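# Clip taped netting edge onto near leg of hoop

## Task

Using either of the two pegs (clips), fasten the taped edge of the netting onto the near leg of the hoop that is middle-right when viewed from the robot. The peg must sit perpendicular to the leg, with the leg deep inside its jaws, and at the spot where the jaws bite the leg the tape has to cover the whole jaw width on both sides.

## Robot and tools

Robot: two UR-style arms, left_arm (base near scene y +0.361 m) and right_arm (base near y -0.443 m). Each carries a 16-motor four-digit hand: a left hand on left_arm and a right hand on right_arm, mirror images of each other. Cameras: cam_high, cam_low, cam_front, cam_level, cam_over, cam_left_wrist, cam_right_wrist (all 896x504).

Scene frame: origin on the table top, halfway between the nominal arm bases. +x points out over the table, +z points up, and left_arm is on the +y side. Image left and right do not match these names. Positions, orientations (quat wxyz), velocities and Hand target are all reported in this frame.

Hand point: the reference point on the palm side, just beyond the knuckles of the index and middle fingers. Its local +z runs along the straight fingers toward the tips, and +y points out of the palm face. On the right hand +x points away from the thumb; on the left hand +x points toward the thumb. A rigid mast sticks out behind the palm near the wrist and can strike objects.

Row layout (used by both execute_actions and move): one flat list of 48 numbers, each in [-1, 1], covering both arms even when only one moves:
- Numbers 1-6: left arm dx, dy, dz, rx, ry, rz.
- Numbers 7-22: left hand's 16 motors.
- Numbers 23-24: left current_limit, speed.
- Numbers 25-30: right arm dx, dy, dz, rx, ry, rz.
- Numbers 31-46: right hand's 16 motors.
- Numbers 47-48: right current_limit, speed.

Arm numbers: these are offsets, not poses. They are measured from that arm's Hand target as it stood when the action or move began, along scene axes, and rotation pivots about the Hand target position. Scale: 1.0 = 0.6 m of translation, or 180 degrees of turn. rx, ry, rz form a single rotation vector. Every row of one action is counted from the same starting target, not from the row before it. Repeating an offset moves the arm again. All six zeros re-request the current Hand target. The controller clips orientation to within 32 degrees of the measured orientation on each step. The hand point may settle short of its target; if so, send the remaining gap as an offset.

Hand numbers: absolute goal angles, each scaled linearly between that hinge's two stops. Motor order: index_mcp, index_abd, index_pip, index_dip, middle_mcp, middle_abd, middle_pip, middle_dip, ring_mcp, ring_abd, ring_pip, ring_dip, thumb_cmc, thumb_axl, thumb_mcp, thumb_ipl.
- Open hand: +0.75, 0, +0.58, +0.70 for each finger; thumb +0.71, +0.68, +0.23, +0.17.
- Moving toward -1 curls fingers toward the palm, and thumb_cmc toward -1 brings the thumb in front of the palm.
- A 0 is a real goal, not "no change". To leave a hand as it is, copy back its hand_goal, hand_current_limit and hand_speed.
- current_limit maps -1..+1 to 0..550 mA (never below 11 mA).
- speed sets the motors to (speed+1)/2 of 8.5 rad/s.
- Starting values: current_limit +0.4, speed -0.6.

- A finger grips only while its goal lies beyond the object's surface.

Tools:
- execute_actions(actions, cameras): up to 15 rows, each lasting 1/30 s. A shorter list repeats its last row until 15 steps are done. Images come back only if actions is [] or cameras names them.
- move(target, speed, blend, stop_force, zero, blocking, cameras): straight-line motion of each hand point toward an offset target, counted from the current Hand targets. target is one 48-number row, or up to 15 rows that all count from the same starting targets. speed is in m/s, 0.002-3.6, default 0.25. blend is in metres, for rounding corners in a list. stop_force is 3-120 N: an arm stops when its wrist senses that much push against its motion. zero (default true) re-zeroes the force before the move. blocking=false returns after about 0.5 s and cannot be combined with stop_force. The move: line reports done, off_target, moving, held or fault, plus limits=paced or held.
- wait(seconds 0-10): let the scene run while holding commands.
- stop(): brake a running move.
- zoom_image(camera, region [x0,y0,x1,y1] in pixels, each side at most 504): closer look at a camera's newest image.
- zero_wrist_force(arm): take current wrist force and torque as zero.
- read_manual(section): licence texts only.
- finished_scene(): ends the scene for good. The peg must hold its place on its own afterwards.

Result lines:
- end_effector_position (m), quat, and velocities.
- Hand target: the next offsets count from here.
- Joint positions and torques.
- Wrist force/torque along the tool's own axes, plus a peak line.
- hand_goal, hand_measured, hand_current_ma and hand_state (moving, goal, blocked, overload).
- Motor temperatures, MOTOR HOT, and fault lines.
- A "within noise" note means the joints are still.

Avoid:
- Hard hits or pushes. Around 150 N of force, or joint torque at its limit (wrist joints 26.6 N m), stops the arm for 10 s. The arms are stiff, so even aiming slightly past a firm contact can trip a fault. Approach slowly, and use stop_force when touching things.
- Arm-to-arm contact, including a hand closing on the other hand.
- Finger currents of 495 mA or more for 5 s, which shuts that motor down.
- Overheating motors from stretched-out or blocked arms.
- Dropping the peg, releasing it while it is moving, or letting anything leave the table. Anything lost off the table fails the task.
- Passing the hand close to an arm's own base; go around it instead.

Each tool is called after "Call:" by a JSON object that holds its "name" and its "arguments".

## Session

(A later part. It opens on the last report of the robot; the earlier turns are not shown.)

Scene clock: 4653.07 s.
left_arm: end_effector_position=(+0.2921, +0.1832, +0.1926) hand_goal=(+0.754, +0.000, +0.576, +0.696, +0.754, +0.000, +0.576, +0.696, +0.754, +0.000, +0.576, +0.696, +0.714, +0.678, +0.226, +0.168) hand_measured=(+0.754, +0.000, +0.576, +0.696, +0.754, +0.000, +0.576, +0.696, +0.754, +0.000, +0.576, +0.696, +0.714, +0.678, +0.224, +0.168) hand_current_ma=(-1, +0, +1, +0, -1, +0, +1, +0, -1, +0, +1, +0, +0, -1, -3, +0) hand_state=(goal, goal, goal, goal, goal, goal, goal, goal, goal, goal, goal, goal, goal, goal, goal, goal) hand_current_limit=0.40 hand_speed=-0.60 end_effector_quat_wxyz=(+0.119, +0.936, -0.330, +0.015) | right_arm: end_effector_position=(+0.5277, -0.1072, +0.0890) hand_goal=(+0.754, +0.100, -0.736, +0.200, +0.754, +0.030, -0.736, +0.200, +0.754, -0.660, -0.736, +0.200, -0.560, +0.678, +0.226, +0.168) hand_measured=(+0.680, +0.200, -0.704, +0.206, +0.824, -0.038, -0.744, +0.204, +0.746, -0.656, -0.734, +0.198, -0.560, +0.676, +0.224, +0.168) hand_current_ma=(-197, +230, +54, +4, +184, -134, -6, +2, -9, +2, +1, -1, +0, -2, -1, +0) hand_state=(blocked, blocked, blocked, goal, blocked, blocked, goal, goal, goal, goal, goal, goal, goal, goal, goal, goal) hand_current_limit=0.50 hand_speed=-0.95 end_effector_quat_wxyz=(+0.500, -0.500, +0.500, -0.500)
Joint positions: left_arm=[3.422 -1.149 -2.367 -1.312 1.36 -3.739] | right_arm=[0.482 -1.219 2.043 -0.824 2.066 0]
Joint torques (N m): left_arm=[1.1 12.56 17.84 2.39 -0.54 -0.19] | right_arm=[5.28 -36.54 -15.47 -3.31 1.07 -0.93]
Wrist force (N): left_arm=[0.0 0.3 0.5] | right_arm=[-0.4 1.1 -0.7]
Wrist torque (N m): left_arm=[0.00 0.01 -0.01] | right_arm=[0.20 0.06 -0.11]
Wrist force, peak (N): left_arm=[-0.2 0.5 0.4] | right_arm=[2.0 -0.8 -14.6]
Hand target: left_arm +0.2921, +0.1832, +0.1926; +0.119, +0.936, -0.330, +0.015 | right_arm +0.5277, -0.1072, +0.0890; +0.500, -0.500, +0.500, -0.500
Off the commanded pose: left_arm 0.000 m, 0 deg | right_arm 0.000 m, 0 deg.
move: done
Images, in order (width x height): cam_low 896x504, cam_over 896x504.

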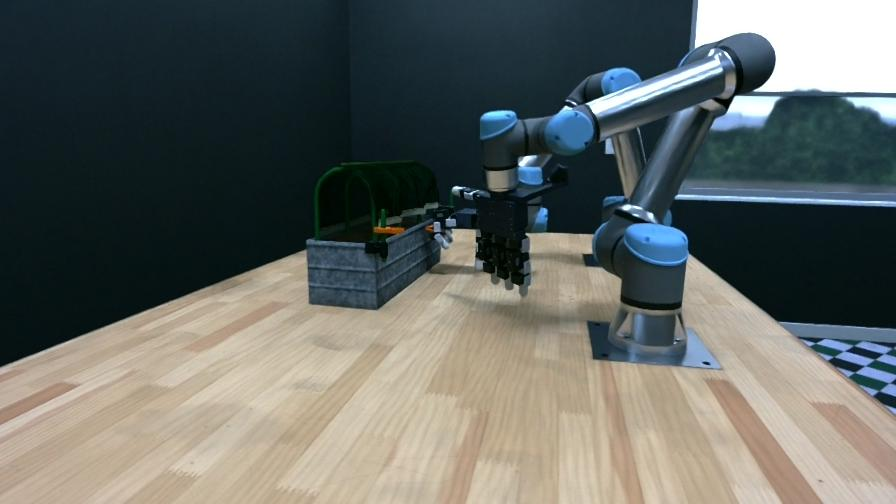

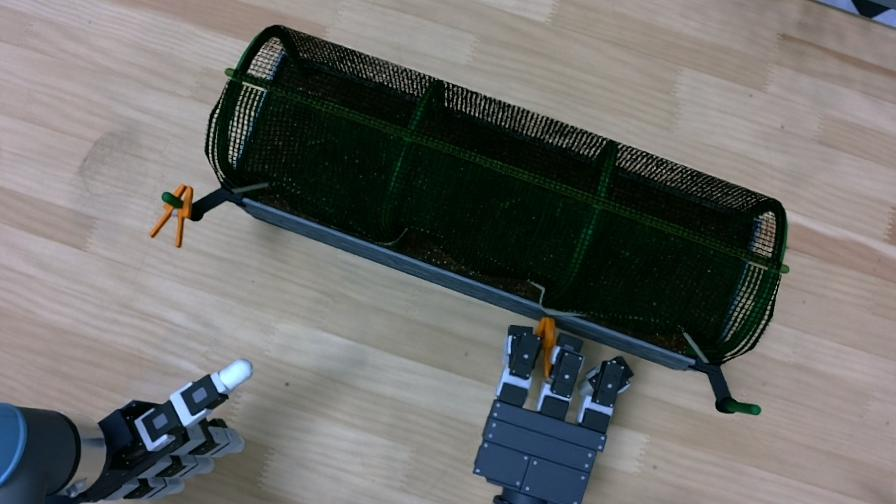

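Call:
{"name": "execute_actions", "arguments": {"actions": [[[0,0,0,0,0,0,0.754,0,0.576,0.696,0.754,0,0.576,0.696,0.754,0,0.576,0.696,0.714,0.678,0.226,0.168,0.4,-0.6,0,0,0,0,0,0,0.82,0.16,-0.737,0.2,0.70,-0.02,-0.737,0.2,0.754,-0.66,-0.737,0.2,-0.56,0.678,0.226,0.168,0.3,-0.96]],[[0,0,0,0,0,0,0.754,0,0.576,0.696,0.754,0,0.576,0.696,0.754,0,0.576,0.696,0.714,0.678,0.226,0.168,0.4,-0.6,0,0,0,0,0,0,0.82,0.20,-0.737,0.2,0.70,-0.05,-0.737,0.2,0.754,-0.66,-0.737,0.2,-0.56,0.678,0.226,0.168,0.3,-0.96]]], "cameras": ["cam_over", "cam_low"]}}

Call:
{"name": "zoom_image", "arguments": {"camera": "cam_over", "region": [480, 290, 580, 390]}}

Call:
{"name": "zoom_image", "arguments": {"camera": "cam_low", "region": [400, 185, 480, 245]}}

Scene clock: 4695.03 s.
left_arm: end_effector_position=(+0.2921, +0.1832, +0.1926) hand_goal=(+0.754, +0.000, +0.576, +0.696, +0.754, +0.000, +0.576, +0.696, +0.754, +0.000, +0.576, +0.696, +0.714, +0.678, +0.226, +0.168) hand_measured=(+0.754, +0.000, +0.576, +0.696, +0.754, +0.000, +0.576, +0.696, +0.754, +0.000, +0.576, +0.696, +0.714, +0.678, +0.224, +0.168) hand_current_ma=(-1, +0, +1, +0, -1, +0, +1, +0, -1, +0, +1, +0, +0, -1, -3, +0) hand_state=(goal, goal, goal, goal, goal, goal, goal, goal, goal, goal, goal, goal, goal, goal, goal, goal) hand_current_limit=0.40 hand_speed=-0.60 end_effector_quat_wxyz=(+0.119, +0.936, -0.330, +0.015) | right_arm: end_effector_position=(+0.5277, -0.1072, +0.0890) hand_goal=(+0.820, +0.200, -0.736, +0.200, +0.700, -0.050, -0.736, +0.200, +0.754, -0.660, -0.736, +0.200, -0.560, +0.678, +0.226, +0.168) hand_measured=(+0.680, +0.226, -0.704, +0.206, +0.824, -0.068, -0.744, +0.204, +0.746, -0.656, -0.734, +0.198, -0.560, +0.676, +0.224, +0.168) hand_current_ma=(-357, +34, +54, +4, +358, -19, -6, +2, -9, +2, +1, -1, +0, -2, -1, +0) hand_state=(blocked, blocked, blocked, goal, blocked, goal, goal, goal, goal, goal, goal, goal, goal, goal, goal, goal) hand_current_limit=0.30 hand_speed=-0.96 end_effector_quat_wxyz=(+0.500, -0.500, +0.500, -0.500)
Joint positions: left_arm=[3.422 -1.149 -2.367 -1.312 1.36 -3.739] | right_arm=[0.482 -1.219 2.043 -0.823 2.066 0]
Joint torques (N m): left_arm=[1.57 12.67 18.2 2.39 -0.67 -0.22] | right_arm=[-9.71 -23.43 -25.5 -0.62 -1.3 0.04]
Wrist force (N): left_arm=[-0.1 0.1 0.2] | right_arm=[-0.4 0.7 -0.9]
Wrist torque (N m): left_arm=[-0.01 0.02 -0.01] | right_arm=[0.17 0.08 -0.13]
Wrist force, peak (N): left_arm=[-0.2 0.1 0.6] | right_arm=[0.0 1.6 -1.2]
Hand target: left_arm +0.2921, +0.1832, +0.1926; +0.119, +0.936, -0.330, +0.015 | right_arm +0.5277, -0.1072, +0.0890; +0.500, -0.500, +0.500, -0.500
Off the commanded pose: left_arm 0.000 m, 0 deg | right_arm 0.000 m, 0 deg.
Step readings (end_effector_position of left_arm | right_arm):
0: (+0.2921, +0.1832, +0.1926) | (+0.5277, -0.1072, +0.0890)
1: (+0.2921, +0.1832, +0.1926) | (+0.5277, -0.1072, +0.0890)
2: (+0.2921, +0.1832, +0.1926) | (+0.5277, -0.1072, +0.0890)
4: (+0.2921, +0.1832, +0.1926) | (+0.5277, -0.1072, +0.0890)
8: (+0.2921, +0.1832, +0.1926) | (+0.5277, -0.1072, +0.0890)
15: (+0.2921, +0.1832, +0.1926) | (+0.5277, -0.1072, +0.0890)
16: (+0.2921, +0.1832, +0.1926) | (+0.5277, -0.1072, +0.0890)
17: (+0.2921, +0.1832, +0.1926) | (+0.5277, -0.1072, +0.0890)
19: (+0.2921, +0.1832, +0.1926) | (+0.5277, -0.1072, +0.0890)
23: (+0.2921, +0.1832, +0.1926) | (+0.5277, -0.1072, +0.0890)
30: (+0.2921, +0.1832, +0.1926) | (+0.5277, -0.1072, +0.0890)
Images, in order (width x height): cam_low 896x504, cam_over 896x504.

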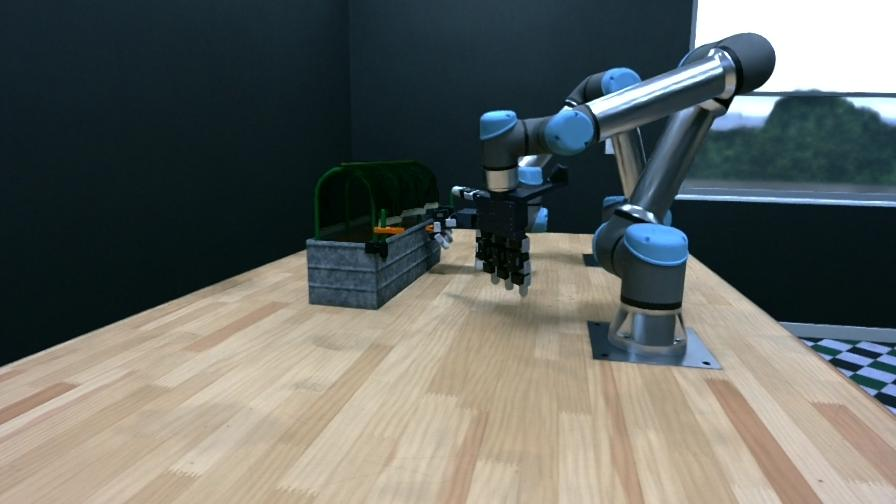

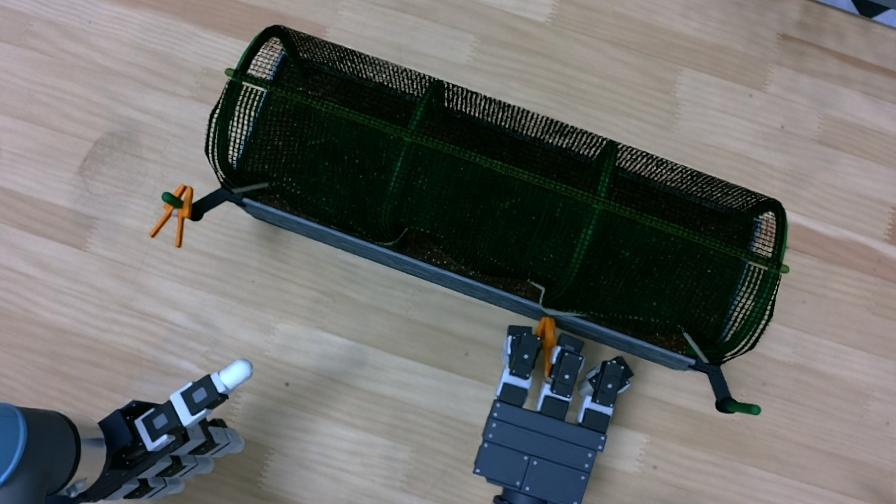

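Scaled by 5.040.

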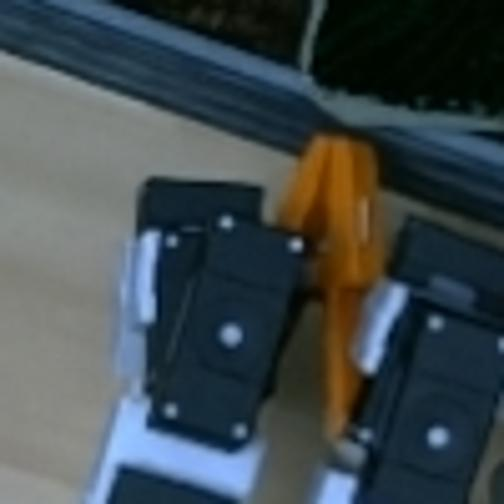

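Scaled by 6.300.

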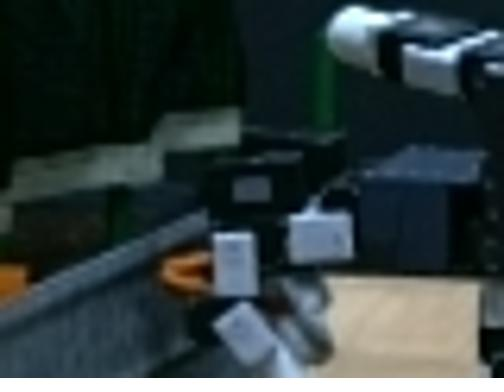

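Call:
{"name": "execute_actions", "arguments": {"actions": [[[0,0,0,0,0,0,0.754,0,0.576,0.696,0.754,0,0.576,0.696,0.754,0,0.576,0.696,0.714,0.678,0.226,0.168,0.4,-0.6,0,0,0,0,0,0,0.78,0.24,-0.737,0.2,0.73,-0.09,-0.737,0.2,0.754,-0.66,-0.737,0.2,-0.56,0.678,0.226,0.168,0.2,-0.96]]]}}

Call:
{"name": "execute_actions", "arguments": {"actions": [[[0,0,0,0,0,0,0.754,0,0.576,0.696,0.754,0,0.576,0.696,0.754,0,0.576,0.696,0.714,0.678,0.226,0.168,0.4,-0.6,0,0,0,0,0,0,0.78,0.28,-0.737,0.2,0.73,-0.13,-0.737,0.2,0.754,-0.66,-0.737,0.2,-0.56,0.678,0.226,0.168,0.2,-0.96]]], "cameras": ["cam_over", "cam_low"]}}

Call:
{"name": "zoom_image", "arguments": {"camera": "cam_over", "region": [480, 290, 580, 390]}}

Call:
{"name": "zoom_image", "arguments": {"camera": "cam_low", "region": [400, 185, 480, 245]}}

Scene clock: 4722.70 s.
left_arm: end_effector_position=(+0.2921, +0.1832, +0.1926) hand_goal=(+0.754, +0.000, +0.576, +0.696, +0.754, +0.000, +0.576, +0.696, +0.754, +0.000, +0.576, +0.696, +0.714, +0.678, +0.226, +0.168) hand_measured=(+0.754, +0.000, +0.576, +0.696, +0.754, +0.000, +0.576, +0.696, +0.754, +0.000, +0.576, +0.696, +0.714, +0.678, +0.224, +0.168) hand_current_ma=(-1, +0, +1, +0, -1, +0, +1, +0, -1, +0, +1, +0, +0, -1, -3, +0) hand_state=(goal, goal, goal, goal, goal, goal, goal, goal, goal, goal, goal, goal, goal, goal, goal, goal) hand_current_limit=0.40 hand_speed=-0.60 end_effector_quat_wxyz=(+0.119, +0.936, -0.330, +0.015) | right_arm: end_effector_position=(+0.5277, -0.1072, +0.0890) hand_goal=(+0.780, +0.240, -0.736, +0.200, +0.730, -0.090, -0.736, +0.200, +0.754, -0.660, -0.736, +0.200, -0.560, +0.678, +0.226, +0.168) hand_measured=(+0.680, +0.260, -0.704, +0.206, +0.816, -0.104, -0.744, +0.204, +0.746, -0.656, -0.734, +0.198, -0.560, +0.676, +0.224, +0.168) hand_current_ma=(-307, +22, +54, +4, +247, -12, -6, +2, -9, +2, +1, -1, +0, -2, -1, +0) hand_state=(blocked, goal, blocked, goal, blocked, goal, goal, goal, goal, goal, goal, goal, goal, goal, goal, goal) hand_current_limit=0.20 hand_speed=-0.96 end_effector_quat_wxyz=(+0.500, -0.500, +0.500, -0.500)
Joint positions: left_arm=[3.422 -1.149 -2.367 -1.312 1.36 -3.739] | right_arm=[0.482 -1.219 2.043 -0.823 2.066 0]
Joint torques (N m): left_arm=[0.97 13.06 18.15 2.31 -0.63 -0.14] | right_arm=[-9.2 -24.61 -24.34 -0.51 -1.05 0.72]
Wrist force (N): left_arm=[-0.3 0.3 0.5] | right_arm=[0.0 1.3 -1.0]
Wrist torque (N m): left_arm=[0.00 0.05 -0.03] | right_arm=[0.25 0.03 -0.08]
Wrist force, peak (N): left_arm=[-0.2 0.4 0.4] | right_arm=[-0.2 1.3 -1.5]
Hand target: left_arm +0.2921, +0.1832, +0.1926; +0.119, +0.936, -0.330, +0.015 | right_arm +0.5277, -0.1072, +0.0890; +0.500, -0.500, +0.500, -0.500
Off the commanded pose: left_arm 0.000 m, 0 deg | right_arm 0.000 m, 0 deg.
Step readings (end_effector_position of left_arm | right_arm):
0: (+0.2921, +0.1832, +0.1926) | (+0.5277, -0.1072, +0.0890)
1: (+0.2921, +0.1832, +0.1926) | (+0.5277, -0.1072, +0.0890)
2: (+0.2921, +0.1832, +0.1926) | (+0.5277, -0.1072, +0.0890)
4: (+0.2921, +0.1832, +0.1926) | (+0.5277, -0.1072, +0.0890)
8: (+0.2921, +0.1832, +0.1926) | (+0.5277, -0.1072, +0.0890)
15: (+0.2921, +0.1832, +0.1926) | (+0.5277, -0.1072, +0.0890)

Scene clock: 4723.40 s.
left_arm: end_effector_position=(+0.2921, +0.1832, +0.1926) hand_goal=(+0.754, +0.000, +0.576, +0.696, +0.754, +0.000, +0.576, +0.696, +0.754, +0.000, +0.576, +0.696, +0.714, +0.678, +0.226, +0.168) hand_measured=(+0.754, +0.000, +0.576, +0.696, +0.754, +0.000, +0.576, +0.696, +0.754, +0.000, +0.576, +0.696, +0.714, +0.678, +0.224, +0.168) hand_current_ma=(-1, +0, +1, +0, -1, +0, +1, +0, -1, +0, +1, +0, +0, -1, -3, +0) hand_state=(goal, goal, goal, goal, goal, goal, goal, goal, goal, goal, goal, goal, goal, goal, goal, goal) hand_current_limit=0.40 hand_speed=-0.60 end_effector_quat_wxyz=(+0.119, +0.936, -0.330, +0.015) | right_arm: end_effector_position=(+0.5277, -0.1072, +0.0890) hand_goal=(+0.780, +0.280, -0.736, +0.200, +0.730, -0.130, -0.736, +0.200, +0.754, -0.660, -0.736, +0.200, -0.560, +0.678, +0.226, +0.168) hand_measured=(+0.688, +0.298, -0.704, +0.206, +0.802, -0.144, -0.740, +0.204, +0.746, -0.656, -0.734, +0.198, -0.560, +0.676, +0.224, +0.168) hand_current_ma=(-271, +19, +54, +4, +193, -12, -3, +2, -9, +2, +1, -1, +0, -2, -1, +0) hand_state=(blocked, goal, blocked, goal, blocked, goal, goal, goal, goal, goal, goal, goal, goal, goal, goal, goal) hand_current_limit=0.20 hand_speed=-0.96 end_effector_quat_wxyz=(+0.500, -0.500, +0.500, -0.500)
Joint positions: left_arm=[3.422 -1.149 -2.367 -1.312 1.36 -3.739] | right_arm=[0.482 -1.219 2.043 -0.823 2.066 0]
Joint torques (N m): left_arm=[1.46 12.99 18.22 2.34 -0.61 -0.18] | right_arm=[-11.45 -23.78 -24.43 -0.33 -1.14 0.59]
Wrist force (N): left_arm=[-0.2 0.2 0.4] | right_arm=[-0.2 0.8 -1.0]
Wrist torque (N m): left_arm=[-0.01 0.03 -0.02] | right_arm=[0.18 0.05 -0.10]
Wrist force, peak (N): left_arm=[-0.1 0.4 0.4] | right_arm=[-0.1 0.8 -1.6]
Hand target: left_arm +0.2921, +0.1832, +0.1926; +0.119, +0.936, -0.330, +0.015 | right_arm +0.5277, -0.1072, +0.0890; +0.500, -0.500, +0.500, -0.500
Off the commanded pose: left_arm 0.000 m, 0 deg | right_arm 0.000 m, 0 deg.
Step readings (end_effector_position of left_arm | right_arm):
0: (+0.2921, +0.1832, +0.1926) | (+0.5277, -0.1072, +0.0890)
1: (+0.2921, +0.1832, +0.1926) | (+0.5277, -0.1072, +0.0890)
2: (+0.2921, +0.1832, +0.1926) | (+0.5277, -0.1072, +0.0890)
4: (+0.2921, +0.1832, +0.1926) | (+0.5277, -0.1072, +0.0890)
8: (+0.2921, +0.1832, +0.1926) | (+0.5277, -0.1072, +0.0890)
15: (+0.2921, +0.1832, +0.1926) | (+0.5277, -0.1072, +0.0890)
Images, in order (width x height): cam_low 896x504, cam_over 896x504.

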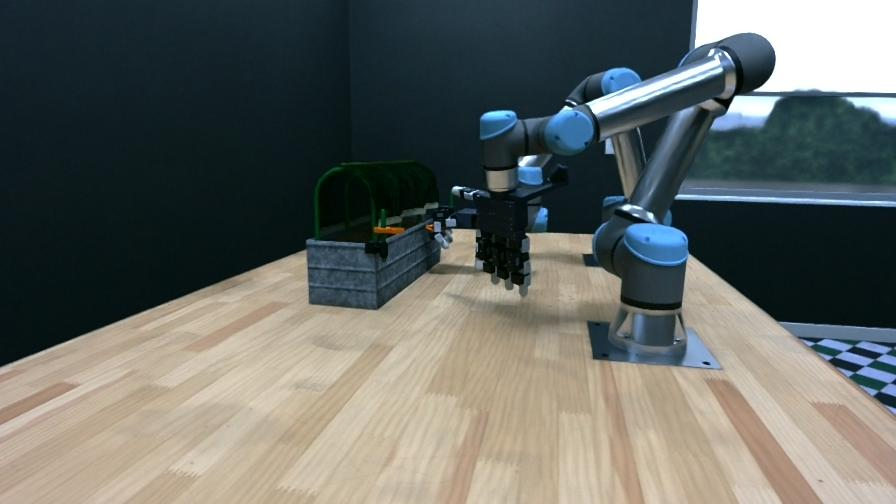

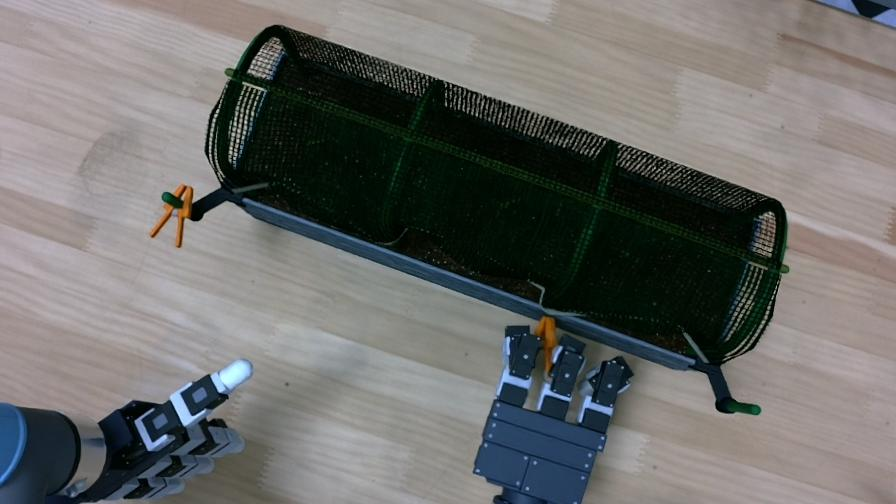

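Scaled by 5.040.

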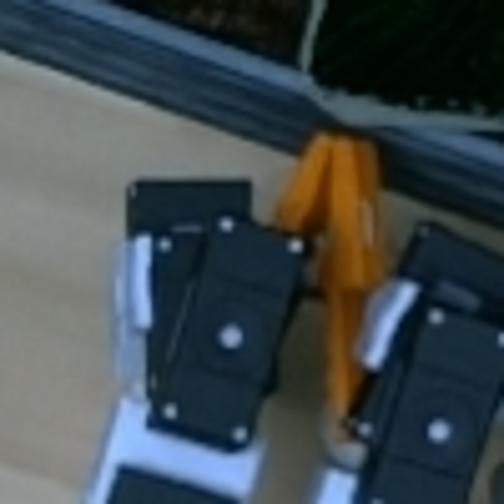

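Scaled by 6.300.

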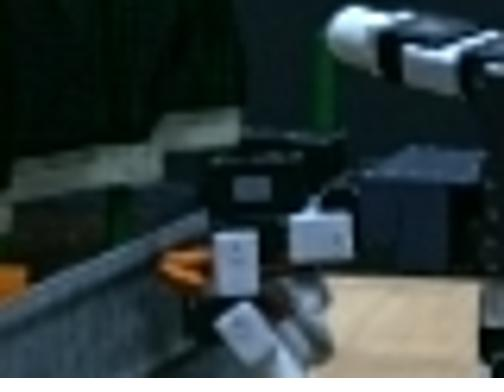

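Call:
{"name": "execute_actions", "arguments": {"actions": [[[0,0,0,0,0,0,0.754,0,0.576,0.696,0.754,0,0.576,0.696,0.754,0,0.576,0.696,0.714,0.678,0.226,0.168,0.4,-0.6,0,0,0,0,0,0,0.80,0.29,-0.737,0.2,0.71,-0.19,-0.737,0.2,0.754,-0.66,-0.737,0.2,-0.56,0.678,0.226,0.168,0.2,-0.97]]]}}

Call:
{"name": "execute_actions", "arguments": {"actions": [[[0,0,0,0,0,0,0.754,0,0.576,0.696,0.754,0,0.576,0.696,0.754,0,0.576,0.696,0.714,0.678,0.226,0.168,0.4,-0.6,0,0,0,0,0,0,0.80,0.30,-0.737,0.2,0.71,-0.24,-0.737,0.2,0.754,-0.66,-0.737,0.2,-0.56,0.678,0.226,0.168,0.2,-0.97]]], "cameras": ["cam_over", "cam_low"]}}

Call:
{"name": "zoom_image", "arguments": {"camera": "cam_over", "region": [480, 290, 580, 390]}}

Call:
{"name": "zoom_image", "arguments": {"camera": "cam_low", "region": [410, 205, 470, 245]}}

Scene clock: 4835.53 s.
left_arm: end_effector_position=(+0.2921, +0.1832, +0.1926) hand_goal=(+0.754, +0.000, +0.576, +0.696, +0.754, +0.000, +0.576, +0.696, +0.754, +0.000, +0.576, +0.696, +0.714, +0.678, +0.226, +0.168) hand_measured=(+0.754, +0.000, +0.576, +0.696, +0.754, +0.000, +0.576, +0.696, +0.754, +0.000, +0.576, +0.696, +0.714, +0.678, +0.224, +0.168) hand_current_ma=(-1, +0, +1, +0, -1, +0, +1, +0, -1, +0, +1, +0, +0, -1, -3, +0) hand_state=(goal, goal, goal, goal, goal, goal, goal, goal, goal, goal, goal, goal, goal, goal, goal, goal) hand_current_limit=0.40 hand_speed=-0.60 end_effector_quat_wxyz=(+0.119, +0.936, -0.330, +0.015) | right_arm: end_effector_position=(+0.5277, -0.1072, +0.0890) hand_goal=(+0.800, +0.290, -0.736, +0.200, +0.710, -0.190, -0.736, +0.200, +0.754, -0.660, -0.736, +0.200, -0.560, +0.678, +0.226, +0.168) hand_measured=(+0.706, +0.312, -0.704, +0.206, +0.784, -0.204, -0.738, +0.204, +0.746, -0.656, -0.734, +0.198, -0.560, +0.676, +0.224, +0.168) hand_current_ma=(-279, +24, +54, +4, +201, -13, -1, +2, -9, +2, +1, -1, +0, -2, -1, +0) hand_state=(blocked, blocked, blocked, goal, blocked, goal, goal, goal, goal, goal, goal, goal, goal, goal, goal, goal) hand_current_limit=0.20 hand_speed=-0.97 end_effector_quat_wxyz=(+0.500, -0.500, +0.500, -0.500)
Joint positions: left_arm=[3.422 -1.149 -2.367 -1.312 1.36 -3.739] | right_arm=[0.482 -1.219 2.043 -0.823 2.066 0]
Joint torques (N m): left_arm=[1.46 12.5 18.54 2.36 -0.49 -0.17] | right_arm=[-10.12 -24.35 -24.84 -0.38 -1.21 1.73]
Wrist force (N): left_arm=[-0.1 0.3 0.5] | right_arm=[-0.1 1.0 -1.1]
Wrist torque (N m): left_arm=[0.00 0.03 -0.02] | right_arm=[0.22 0.05 -0.09]
Wrist force, peak (N): left_arm=[-0.4 0.2 0.5] | right_arm=[-0.4 1.4 -1.3]
Hand target: left_arm +0.2921, +0.1832, +0.1926; +0.119, +0.936, -0.330, +0.015 | right_arm +0.5277, -0.1072, +0.0890; +0.500, -0.500, +0.500, -0.500
Off the commanded pose: left_arm 0.000 m, 0 deg | right_arm 0.000 m, 0 deg.
Step readings (end_effector_position of left_arm | right_arm):
0: (+0.2921, +0.1832, +0.1926) | (+0.5277, -0.1072, +0.0890)
1: (+0.2921, +0.1832, +0.1926) | (+0.5277, -0.1072, +0.0890)
2: (+0.2921, +0.1832, +0.1926) | (+0.5277, -0.1072, +0.0890)
4: (+0.2921, +0.1832, +0.1926) | (+0.5277, -0.1072, +0.0890)
8: (+0.2921, +0.1832, +0.1926) | (+0.5277, -0.1072, +0.0890)
15: (+0.2921, +0.1832, +0.1926) | (+0.5277, -0.1072, +0.0890)

Scene clock: 4836.23 s.
left_arm: end_effector_position=(+0.2921, +0.1832, +0.1926) hand_goal=(+0.754, +0.000, +0.576, +0.696, +0.754, +0.000, +0.576, +0.696, +0.754, +0.000, +0.576, +0.696, +0.714, +0.678, +0.226, +0.168) hand_measured=(+0.754, +0.000, +0.576, +0.696, +0.754, +0.000, +0.576, +0.696, +0.754, +0.000, +0.576, +0.696, +0.714, +0.678, +0.224, +0.168) hand_current_ma=(-1, +0, +1, +0, -1, +0, +1, +0, -1, +0, +1, +0, +0, -1, -3, +0) hand_state=(goal, goal, goal, goal, goal, goal, goal, goal, goal, goal, goal, goal, goal, goal, goal, goal) hand_current_limit=0.40 hand_speed=-0.60 end_effector_quat_wxyz=(+0.119, +0.936, -0.330, +0.015) | right_arm: end_effector_position=(+0.5277, -0.1072, +0.0890) hand_goal=(+0.800, +0.300, -0.736, +0.200, +0.710, -0.240, -0.736, +0.200, +0.754, -0.660, -0.736, +0.200, -0.560, +0.678, +0.226, +0.168) hand_measured=(+0.716, +0.320, -0.704, +0.206, +0.774, -0.252, -0.736, +0.204, +0.746, -0.656, -0.734, +0.198, -0.560, +0.676, +0.224, +0.168) hand_current_ma=(-240, +23, +54, +4, +158, -12, +0, +2, -9, +2, +1, -1, +0, -2, -1, +0) hand_state=(blocked, blocked, blocked, goal, blocked, goal, goal, goal, goal, goal, goal, goal, goal, goal, goal, goal) hand_current_limit=0.20 hand_speed=-0.97 end_effector_quat_wxyz=(+0.500, -0.500, +0.500, -0.500)
Joint positions: left_arm=[3.422 -1.149 -2.367 -1.312 1.36 -3.739] | right_arm=[0.482 -1.219 2.043 -0.823 2.066 0]
Joint torques (N m): left_arm=[1.73 13.04 17.86 2.35 -0.63 -0.14] | right_arm=[-9.4 -23.93 -24.27 -0.48 -0.92 1.46]
Wrist force (N): left_arm=[0.0 0.2 0.2] | right_arm=[-0.3 0.8 -1.1]
Wrist torque (N m): left_arm=[0.01 0.00 0.00] | right_arm=[0.20 0.07 -0.11]
Wrist force, peak (N): left_arm=[0.0 0.5 0.4] | right_arm=[-0.2 1.2 -1.3]
Hand target: left_arm +0.2921, +0.1832, +0.1926; +0.119, +0.936, -0.330, +0.015 | right_arm +0.5277, -0.1072, +0.0890; +0.500, -0.500, +0.500, -0.500
Off the commanded pose: left_arm 0.000 m, 0 deg | right_arm 0.000 m, 0 deg.
Step readings (end_effector_position of left_arm | right_arm):
0: (+0.2921, +0.1832, +0.1926) | (+0.5277, -0.1072, +0.0890)
1: (+0.2921, +0.1832, +0.1926) | (+0.5277, -0.1072, +0.0890)
2: (+0.2921, +0.1832, +0.1926) | (+0.5277, -0.1072, +0.0890)
4: (+0.2921, +0.1832, +0.1926) | (+0.5277, -0.1072, +0.0890)
8: (+0.2921, +0.1832, +0.1926) | (+0.5277, -0.1072, +0.0890)
15: (+0.2921, +0.1832, +0.1926) | (+0.5277, -0.1072, +0.0890)
Images, in order (width x height): cam_low 896x504, cam_over 896x504.

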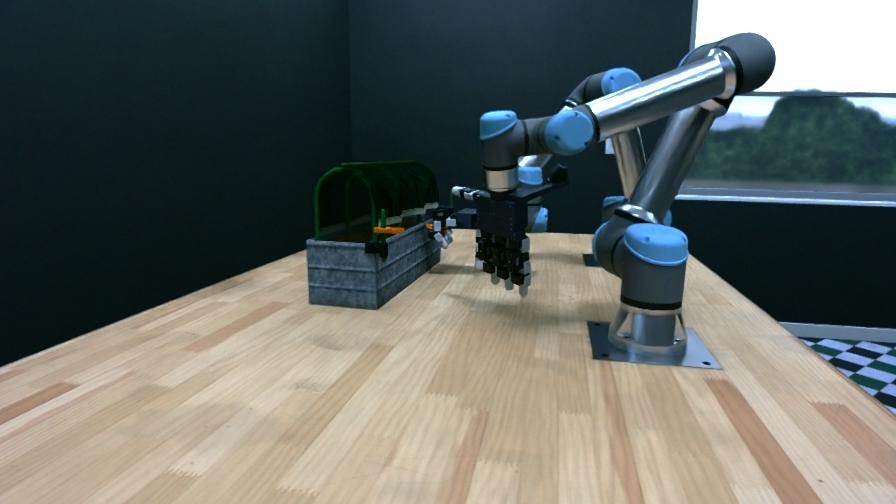

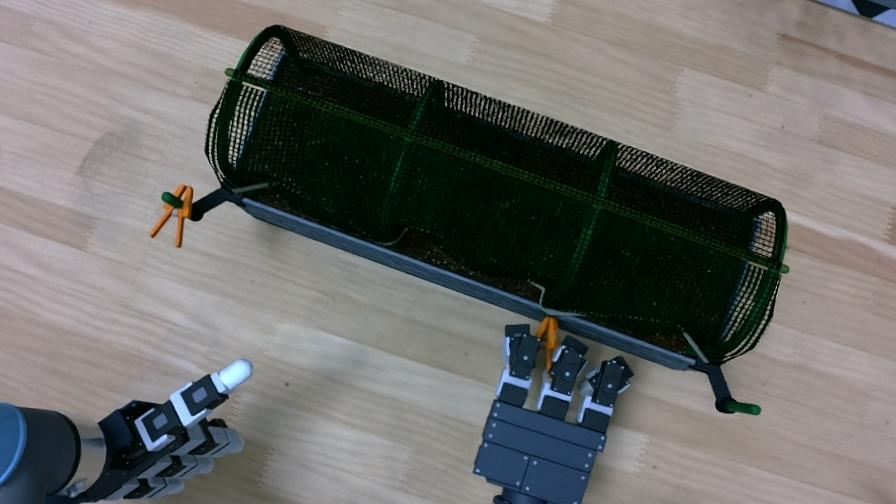

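Scaled by 5.040.

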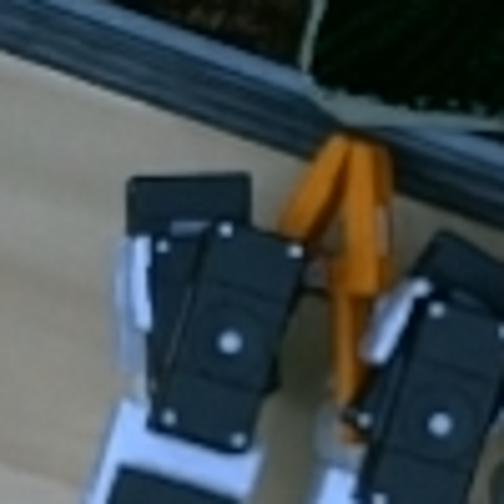

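Scaled by 8.400.

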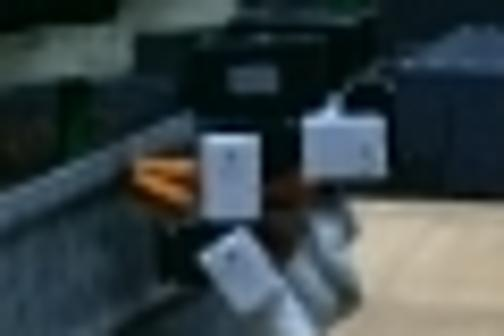

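Call:
{"name": "execute_actions", "arguments": {"actions": [[[0,0,0,0,0,0,0.754,0,0.576,0.696,0.754,0,0.576,0.696,0.754,0,0.576,0.696,0.714,0.678,0.226,0.168,0.4,-0.6,0,0,0,0,0,0,0.81,0.30,-0.737,0.2,0.71,-0.275,-0.737,0.2,0.754,-0.66,-0.737,0.2,-0.56,0.678,0.226,0.168,0.2,-0.97]]]}}

Call:
{"name": "execute_actions", "arguments": {"actions": [[[0,0,0,0,0,0,0.754,0,0.576,0.696,0.754,0,0.576,0.696,0.754,0,0.576,0.696,0.714,0.678,0.226,0.168,0.4,-0.6,0,0,0,0,0,0,0.82,0.30,-0.737,0.2,0.71,-0.31,-0.737,0.2,0.754,-0.66,-0.737,0.2,-0.56,0.678,0.226,0.168,0.2,-0.97]]], "cameras": ["cam_over", "cam_low"]}}

Call:
{"name": "zoom_image", "arguments": {"camera": "cam_over", "region": [480, 290, 580, 390]}}

Call:
{"name": "zoom_image", "arguments": {"camera": "cam_low", "region": [410, 205, 470, 245]}}

Scene clock: 4851.53 s.
left_arm: end_effector_position=(+0.2921, +0.1832, +0.1926) hand_goal=(+0.754, +0.000, +0.576, +0.696, +0.754, +0.000, +0.576, +0.696, +0.754, +0.000, +0.576, +0.696, +0.714, +0.678, +0.226, +0.168) hand_measured=(+0.754, +0.000, +0.576, +0.696, +0.754, +0.000, +0.576, +0.696, +0.754, +0.000, +0.576, +0.696, +0.714, +0.678, +0.224, +0.168) hand_current_ma=(-1, +0, +1, +0, -1, +0, +1, +0, -1, +0, +1, +0, +0, -1, -3, +0) hand_state=(goal, goal, goal, goal, goal, goal, goal, goal, goal, goal, goal, goal, goal, goal, goal, goal) hand_current_limit=0.40 hand_speed=-0.60 end_effector_quat_wxyz=(+0.119, +0.936, -0.330, +0.015) | right_arm: end_effector_position=(+0.5277, -0.1072, +0.0890) hand_goal=(+0.810, +0.300, -0.736, +0.200, +0.710, -0.274, -0.736, +0.200, +0.754, -0.660, -0.736, +0.200, -0.560, +0.678, +0.226, +0.168) hand_measured=(+0.730, +0.320, -0.704, +0.206, +0.768, -0.286, -0.736, +0.204, +0.746, -0.656, -0.734, +0.198, -0.560, +0.676, +0.224, +0.168) hand_current_ma=(-223, +23, +54, +4, +141, -12, +0, +2, -9, +2, +1, -1, +0, -2, -1, +0) hand_state=(blocked, blocked, blocked, goal, blocked, goal, goal, goal, goal, goal, goal, goal, goal, goal, goal, goal) hand_current_limit=0.20 hand_speed=-0.97 end_effector_quat_wxyz=(+0.500, -0.500, +0.500, -0.500)
Joint positions: left_arm=[3.422 -1.149 -2.367 -1.312 1.36 -3.739] | right_arm=[0.482 -1.219 2.043 -0.823 2.066 0]
Joint torques (N m): left_arm=[1.82 13.38 17.92 2.38 -0.68 -0.25] | right_arm=[-10.31 -25.34 -24.34 -0.48 -1.32 1.48]
Wrist force (N): left_arm=[-0.1 0.3 0.2] | right_arm=[0.1 0.7 -1.3]
Wrist torque (N m): left_arm=[0.02 0.02 -0.01] | right_arm=[0.20 0.02 -0.08]
Wrist force, peak (N): left_arm=[-0.3 0.4 0.4] | right_arm=[0.0 1.4 -1.3]
Hand target: left_arm +0.2921, +0.1832, +0.1926; +0.119, +0.936, -0.330, +0.015 | right_arm +0.5277, -0.1072, +0.0890; +0.500, -0.500, +0.500, -0.500
Off the commanded pose: left_arm 0.000 m, 0 deg | right_arm 0.000 m, 0 deg.
Step readings (end_effector_position of left_arm | right_arm):
0: (+0.2921, +0.1832, +0.1926) | (+0.5277, -0.1072, +0.0890)
1: (+0.2921, +0.1832, +0.1926) | (+0.5277, -0.1072, +0.0890)
2: (+0.2921, +0.1832, +0.1926) | (+0.5277, -0.1072, +0.0890)
4: (+0.2921, +0.1832, +0.1926) | (+0.5277, -0.1072, +0.0890)
8: (+0.2921, +0.1832, +0.1926) | (+0.5277, -0.1072, +0.0890)
15: (+0.2921, +0.1832, +0.1926) | (+0.5277, -0.1072, +0.0890)

Scene clock: 4852.23 s.
left_arm: end_effector_position=(+0.2921, +0.1832, +0.1926) hand_goal=(+0.754, +0.000, +0.576, +0.696, +0.754, +0.000, +0.576, +0.696, +0.754, +0.000, +0.576, +0.696, +0.714, +0.678, +0.226, +0.168) hand_measured=(+0.754, +0.000, +0.576, +0.696, +0.754, +0.000, +0.576, +0.696, +0.754, +0.000, +0.576, +0.696, +0.714, +0.678, +0.224, +0.168) hand_current_ma=(-1, +0, +1, +0, -1, +0, +1, +0, -1, +0, +1, +0, +0, -1, -3, +0) hand_state=(goal, goal, goal, goal, goal, goal, goal, goal, goal, goal, goal, goal, goal, goal, goal, goal) hand_current_limit=0.40 hand_speed=-0.60 end_effector_quat_wxyz=(+0.119, +0.936, -0.330, +0.015) | right_arm: end_effector_position=(+0.5277, -0.1072, +0.0890) hand_goal=(+0.820, +0.300, -0.736, +0.200, +0.710, -0.310, -0.736, +0.200, +0.754, -0.660, -0.736, +0.200, -0.560, +0.678, +0.226, +0.168) hand_measured=(+0.742, +0.320, -0.704, +0.206, +0.766, -0.322, -0.734, +0.204, +0.746, -0.656, -0.734, +0.198, -0.560, +0.676, +0.224, +0.168) hand_current_ma=(-217, +23, +54, +4, +134, -12, +0, +2, -9, +2, +1, -1, +0, -2, -1, +0) hand_state=(blocked, blocked, blocked, goal, blocked, goal, goal, goal, goal, goal, goal, goal, goal, goal, goal, goal) hand_current_limit=0.20 hand_speed=-0.97 end_effector_quat_wxyz=(+0.500, -0.500, +0.500, -0.500)
Joint positions: left_arm=[3.422 -1.149 -2.367 -1.312 1.36 -3.739] | right_arm=[0.482 -1.219 2.043 -0.823 2.066 0]
Joint torques (N m): left_arm=[1.72 12.91 17.9 2.25 -0.6 -0.08] | right_arm=[-9.65 -24.5 -24.62 -0.59 -1.17 1.21]
Wrist force (N): left_arm=[-0.1 0.1 0.4] | right_arm=[0.2 1.0 -1.2]
Wrist torque (N m): left_arm=[-0.03 0.03 -0.01] | right_arm=[0.23 0.01 -0.06]
Wrist force, peak (N): left_arm=[0.0 0.4 0.4] | right_arm=[-0.3 1.0 -1.7]
Hand target: left_arm +0.2921, +0.1832, +0.1926; +0.119, +0.936, -0.330, +0.015 | right_arm +0.5277, -0.1072, +0.0890; +0.500, -0.500, +0.500, -0.500
Off the commanded pose: left_arm 0.000 m, 0 deg | right_arm 0.000 m, 0 deg.
Step readings (end_effector_position of left_arm | right_arm):
0: (+0.2921, +0.1832, +0.1926) | (+0.5277, -0.1072, +0.0890)
1: (+0.2921, +0.1832, +0.1926) | (+0.5277, -0.1072, +0.0890)
2: (+0.2921, +0.1832, +0.1926) | (+0.5277, -0.1072, +0.0890)
4: (+0.2921, +0.1832, +0.1926) | (+0.5277, -0.1072, +0.0890)
8: (+0.2921, +0.1832, +0.1926) | (+0.5277, -0.1072, +0.0890)
15: (+0.2921, +0.1832, +0.1926) | (+0.5277, -0.1072, +0.0890)
Images, in order (width x height): cam_low 896x504, cam_over 896x504.

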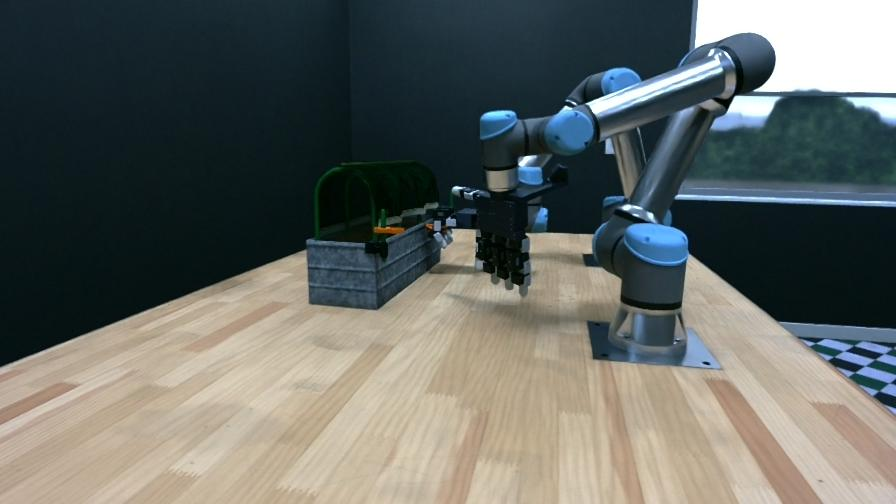

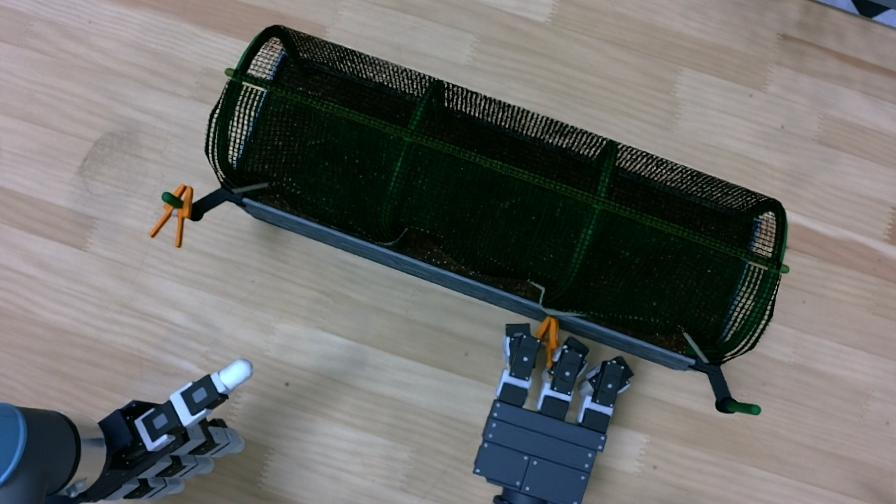

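Scaled by 5.040.

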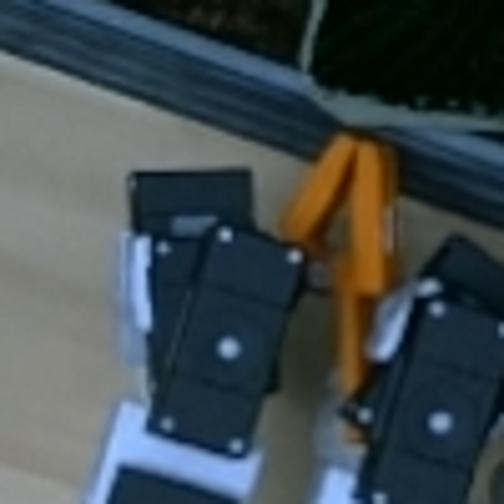

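Scaled by 8.400.

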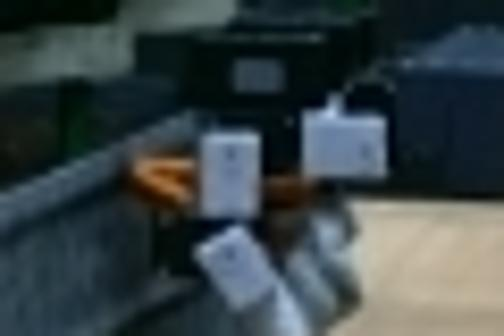

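Call:
{"name": "execute_actions", "arguments": {"actions": [[[0,0,0,0,0,0,0.754,0,0.576,0.696,0.754,0,0.576,0.696,0.754,0,0.576,0.696,0.714,0.678,0.226,0.168,0.4,-0.6,0,0,0,0,0,0,0.84,0.31,-0.737,0.2,0.70,-0.34,-0.737,0.2,0.754,-0.66,-0.737,0.2,-0.56,0.678,0.226,0.168,0.2,-0.97]]]}}

Call:
{"name": "execute_actions", "arguments": {"actions": [[[0,0,0,0,0,0,0.754,0,0.576,0.696,0.754,0,0.576,0.696,0.754,0,0.576,0.696,0.714,0.678,0.226,0.168,0.4,-0.6,0,0,0,0,0,0,0.85,0.325,-0.737,0.2,0.69,-0.36,-0.737,0.2,0.754,-0.66,-0.737,0.2,-0.56,0.678,0.226,0.168,0.2,-0.97]]], "cameras": ["cam_over", "cam_low"]}}

Call:
{"name": "zoom_image", "arguments": {"camera": "cam_over", "region": [480, 290, 580, 390]}}

Call:
{"name": "zoom_image", "arguments": {"camera": "cam_low", "region": [410, 205, 470, 245]}}

Scene clock: 4870.47 s.
left_arm: end_effector_position=(+0.2921, +0.1832, +0.1926) hand_goal=(+0.754, +0.000, +0.576, +0.696, +0.754, +0.000, +0.576, +0.696, +0.754, +0.000, +0.576, +0.696, +0.714, +0.678, +0.226, +0.168) hand_measured=(+0.754, +0.000, +0.576, +0.696, +0.754, +0.000, +0.576, +0.696, +0.754, +0.000, +0.576, +0.696, +0.714, +0.678, +0.224, +0.168) hand_current_ma=(-1, +0, +1, +0, -1, +0, +1, +0, -1, +0, +1, +0, +0, -1, -3, +0) hand_state=(goal, goal, goal, goal, goal, goal, goal, goal, goal, goal, goal, goal, goal, goal, goal, goal) hand_current_limit=0.40 hand_speed=-0.60 end_effector_quat_wxyz=(+0.119, +0.936, -0.330, +0.015) | right_arm: end_effector_position=(+0.5277, -0.1072, +0.0890) hand_goal=(+0.840, +0.310, -0.736, +0.200, +0.700, -0.340, -0.736, +0.200, +0.754, -0.660, -0.736, +0.200, -0.560, +0.678, +0.226, +0.168) hand_measured=(+0.764, +0.328, -0.704, +0.206, +0.752, -0.354, -0.734, +0.204, +0.746, -0.656, -0.734, +0.198, -0.560, +0.676, +0.224, +0.168) hand_current_ma=(-206, +20, +54, +4, +122, -13, +1, +2, -9, +2, +1, -1, +0, -2, -1, +0) hand_state=(blocked, goal, blocked, goal, blocked, goal, goal, goal, goal, goal, goal, goal, goal, goal, goal, goal) hand_current_limit=0.20 hand_speed=-0.97 end_effector_quat_wxyz=(+0.500, -0.500, +0.500, -0.500)
Joint positions: left_arm=[3.422 -1.149 -2.367 -1.312 1.36 -3.739] | right_arm=[0.482 -1.219 2.043 -0.823 2.066 0]
Joint torques (N m): left_arm=[1.73 13.59 17.81 2.33 -0.59 -0.22] | right_arm=[-9.71 -26.79 -25.17 -0.6 -1.15 1.35]
Wrist force (N): left_arm=[-0.2 0.1 0.4] | right_arm=[-0.4 0.8 -1.0]
Wrist torque (N m): left_arm=[-0.02 0.03 -0.02] | right_arm=[0.19 0.07 -0.11]
Wrist force, peak (N): left_arm=[-0.3 0.4 0.5] | right_arm=[-0.2 1.5 -1.1]
Hand target: left_arm +0.2921, +0.1832, +0.1926; +0.119, +0.936, -0.330, +0.015 | right_arm +0.5277, -0.1072, +0.0890; +0.500, -0.500, +0.500, -0.500
Off the commanded pose: left_arm 0.000 m, 0 deg | right_arm 0.000 m, 0 deg.
Step readings (end_effector_position of left_arm | right_arm):
0: (+0.2921, +0.1832, +0.1926) | (+0.5277, -0.1072, +0.0890)
1: (+0.2921, +0.1832, +0.1926) | (+0.5277, -0.1072, +0.0890)
2: (+0.2921, +0.1832, +0.1926) | (+0.5277, -0.1072, +0.0890)
4: (+0.2921, +0.1832, +0.1926) | (+0.5277, -0.1072, +0.0890)
8: (+0.2921, +0.1832, +0.1926) | (+0.5277, -0.1072, +0.0890)
15: (+0.2921, +0.1832, +0.1926) | (+0.5277, -0.1072, +0.0890)

Scene clock: 4871.17 s.
left_arm: end_effector_position=(+0.2921, +0.1832, +0.1926) hand_goal=(+0.754, +0.000, +0.576, +0.696, +0.754, +0.000, +0.576, +0.696, +0.754, +0.000, +0.576, +0.696, +0.714, +0.678, +0.226, +0.168) hand_measured=(+0.754, +0.000, +0.576, +0.696, +0.754, +0.000, +0.576, +0.696, +0.754, +0.000, +0.576, +0.696, +0.714, +0.678, +0.224, +0.168) hand_current_ma=(-1, +0, +1, +0, -1, +0, +1, +0, -1, +0, +1, +0, +0, -1, -3, +0) hand_state=(goal, goal, goal, goal, goal, goal, goal, goal, goal, goal, goal, goal, goal, goal, goal, goal) hand_current_limit=0.40 hand_speed=-0.60 end_effector_quat_wxyz=(+0.119, +0.936, -0.330, +0.015) | right_arm: end_effector_position=(+0.5277, -0.1072, +0.0890) hand_goal=(+0.850, +0.326, -0.736, +0.200, +0.690, -0.360, -0.736, +0.200, +0.754, -0.660, -0.736, +0.200, -0.560, +0.678, +0.226, +0.168) hand_measured=(+0.810, +0.336, -0.704, +0.206, +0.700, -0.372, -0.734, +0.204, +0.746, -0.656, -0.734, +0.198, -0.560, +0.676, +0.224, +0.168) hand_current_ma=(-85, +9, +52, +4, +12, -10, +1, +2, -9, +2, +1, -1, +0, -2, -1, +0) hand_state=(blocked, goal, blocked, goal, goal, goal, goal, goal, goal, goal, goal, goal, goal, goal, goal, goal) hand_current_limit=0.20 hand_speed=-0.97 end_effector_quat_wxyz=(+0.500, -0.500, +0.500, -0.500)
Joint positions: left_arm=[3.422 -1.149 -2.367 -1.312 1.36 -3.739] | right_arm=[0.482 -1.219 2.043 -0.823 2.066 0]
Joint torques (N m): left_arm=[1.09 13.38 18.01 2.41 -0.46 -0.1] | right_arm=[-10.35 -26.61 -24.45 -0.68 -1.27 1.28]
Wrist force (N): left_arm=[-0.3 0.2 0.2] | right_arm=[-0.2 1.2 -1.3]
Wrist torque (N m): left_arm=[0.00 0.05 -0.03] | right_arm=[0.26 0.06 -0.10]
Wrist force, peak (N): left_arm=[-0.2 0.2 0.6] | right_arm=[-0.2 1.2 -1.3]
Hand target: left_arm +0.2921, +0.1832, +0.1926; +0.119, +0.936, -0.330, +0.015 | right_arm +0.5277, -0.1072, +0.0890; +0.500, -0.500, +0.500, -0.500
Off the commanded pose: left_arm 0.000 m, 0 deg | right_arm 0.000 m, 0 deg.
Step readings (end_effector_position of left_arm | right_arm):
0: (+0.2921, +0.1832, +0.1926) | (+0.5277, -0.1072, +0.0890)
1: (+0.2921, +0.1832, +0.1926) | (+0.5277, -0.1072, +0.0890)
2: (+0.2921, +0.1832, +0.1926) | (+0.5277, -0.1072, +0.0890)
4: (+0.2921, +0.1832, +0.1926) | (+0.5277, -0.1072, +0.0890)
8: (+0.2921, +0.1832, +0.1926) | (+0.5277, -0.1072, +0.0890)
15: (+0.2921, +0.1832, +0.1926) | (+0.5277, -0.1072, +0.0890)
Images, in order (width x height): cam_low 896x504, cam_over 896x504.

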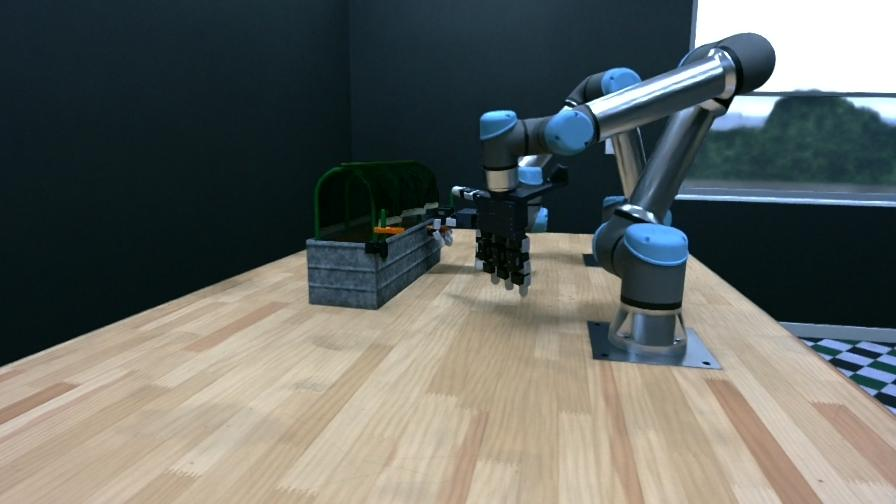

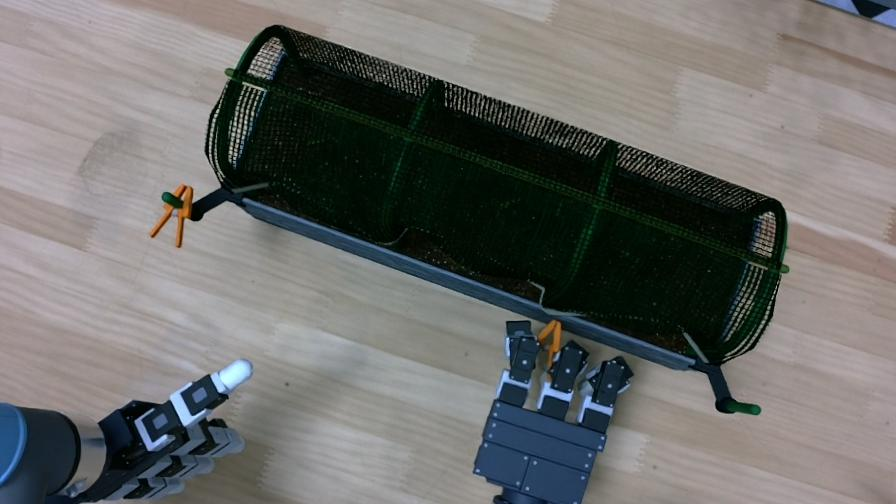

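Scaled by 5.040.

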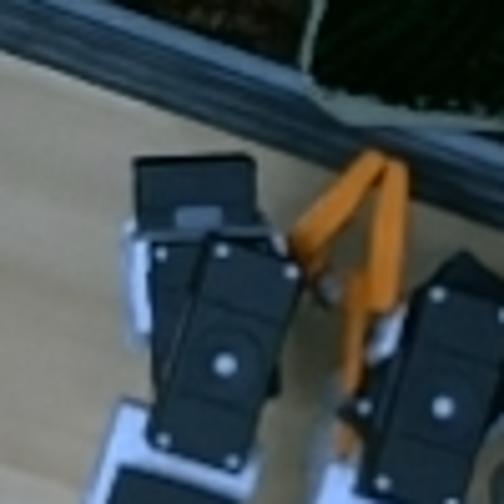

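Scaled by 8.400.

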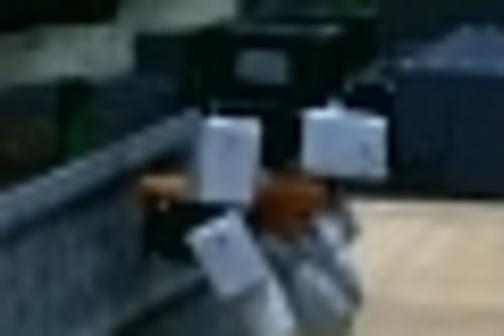

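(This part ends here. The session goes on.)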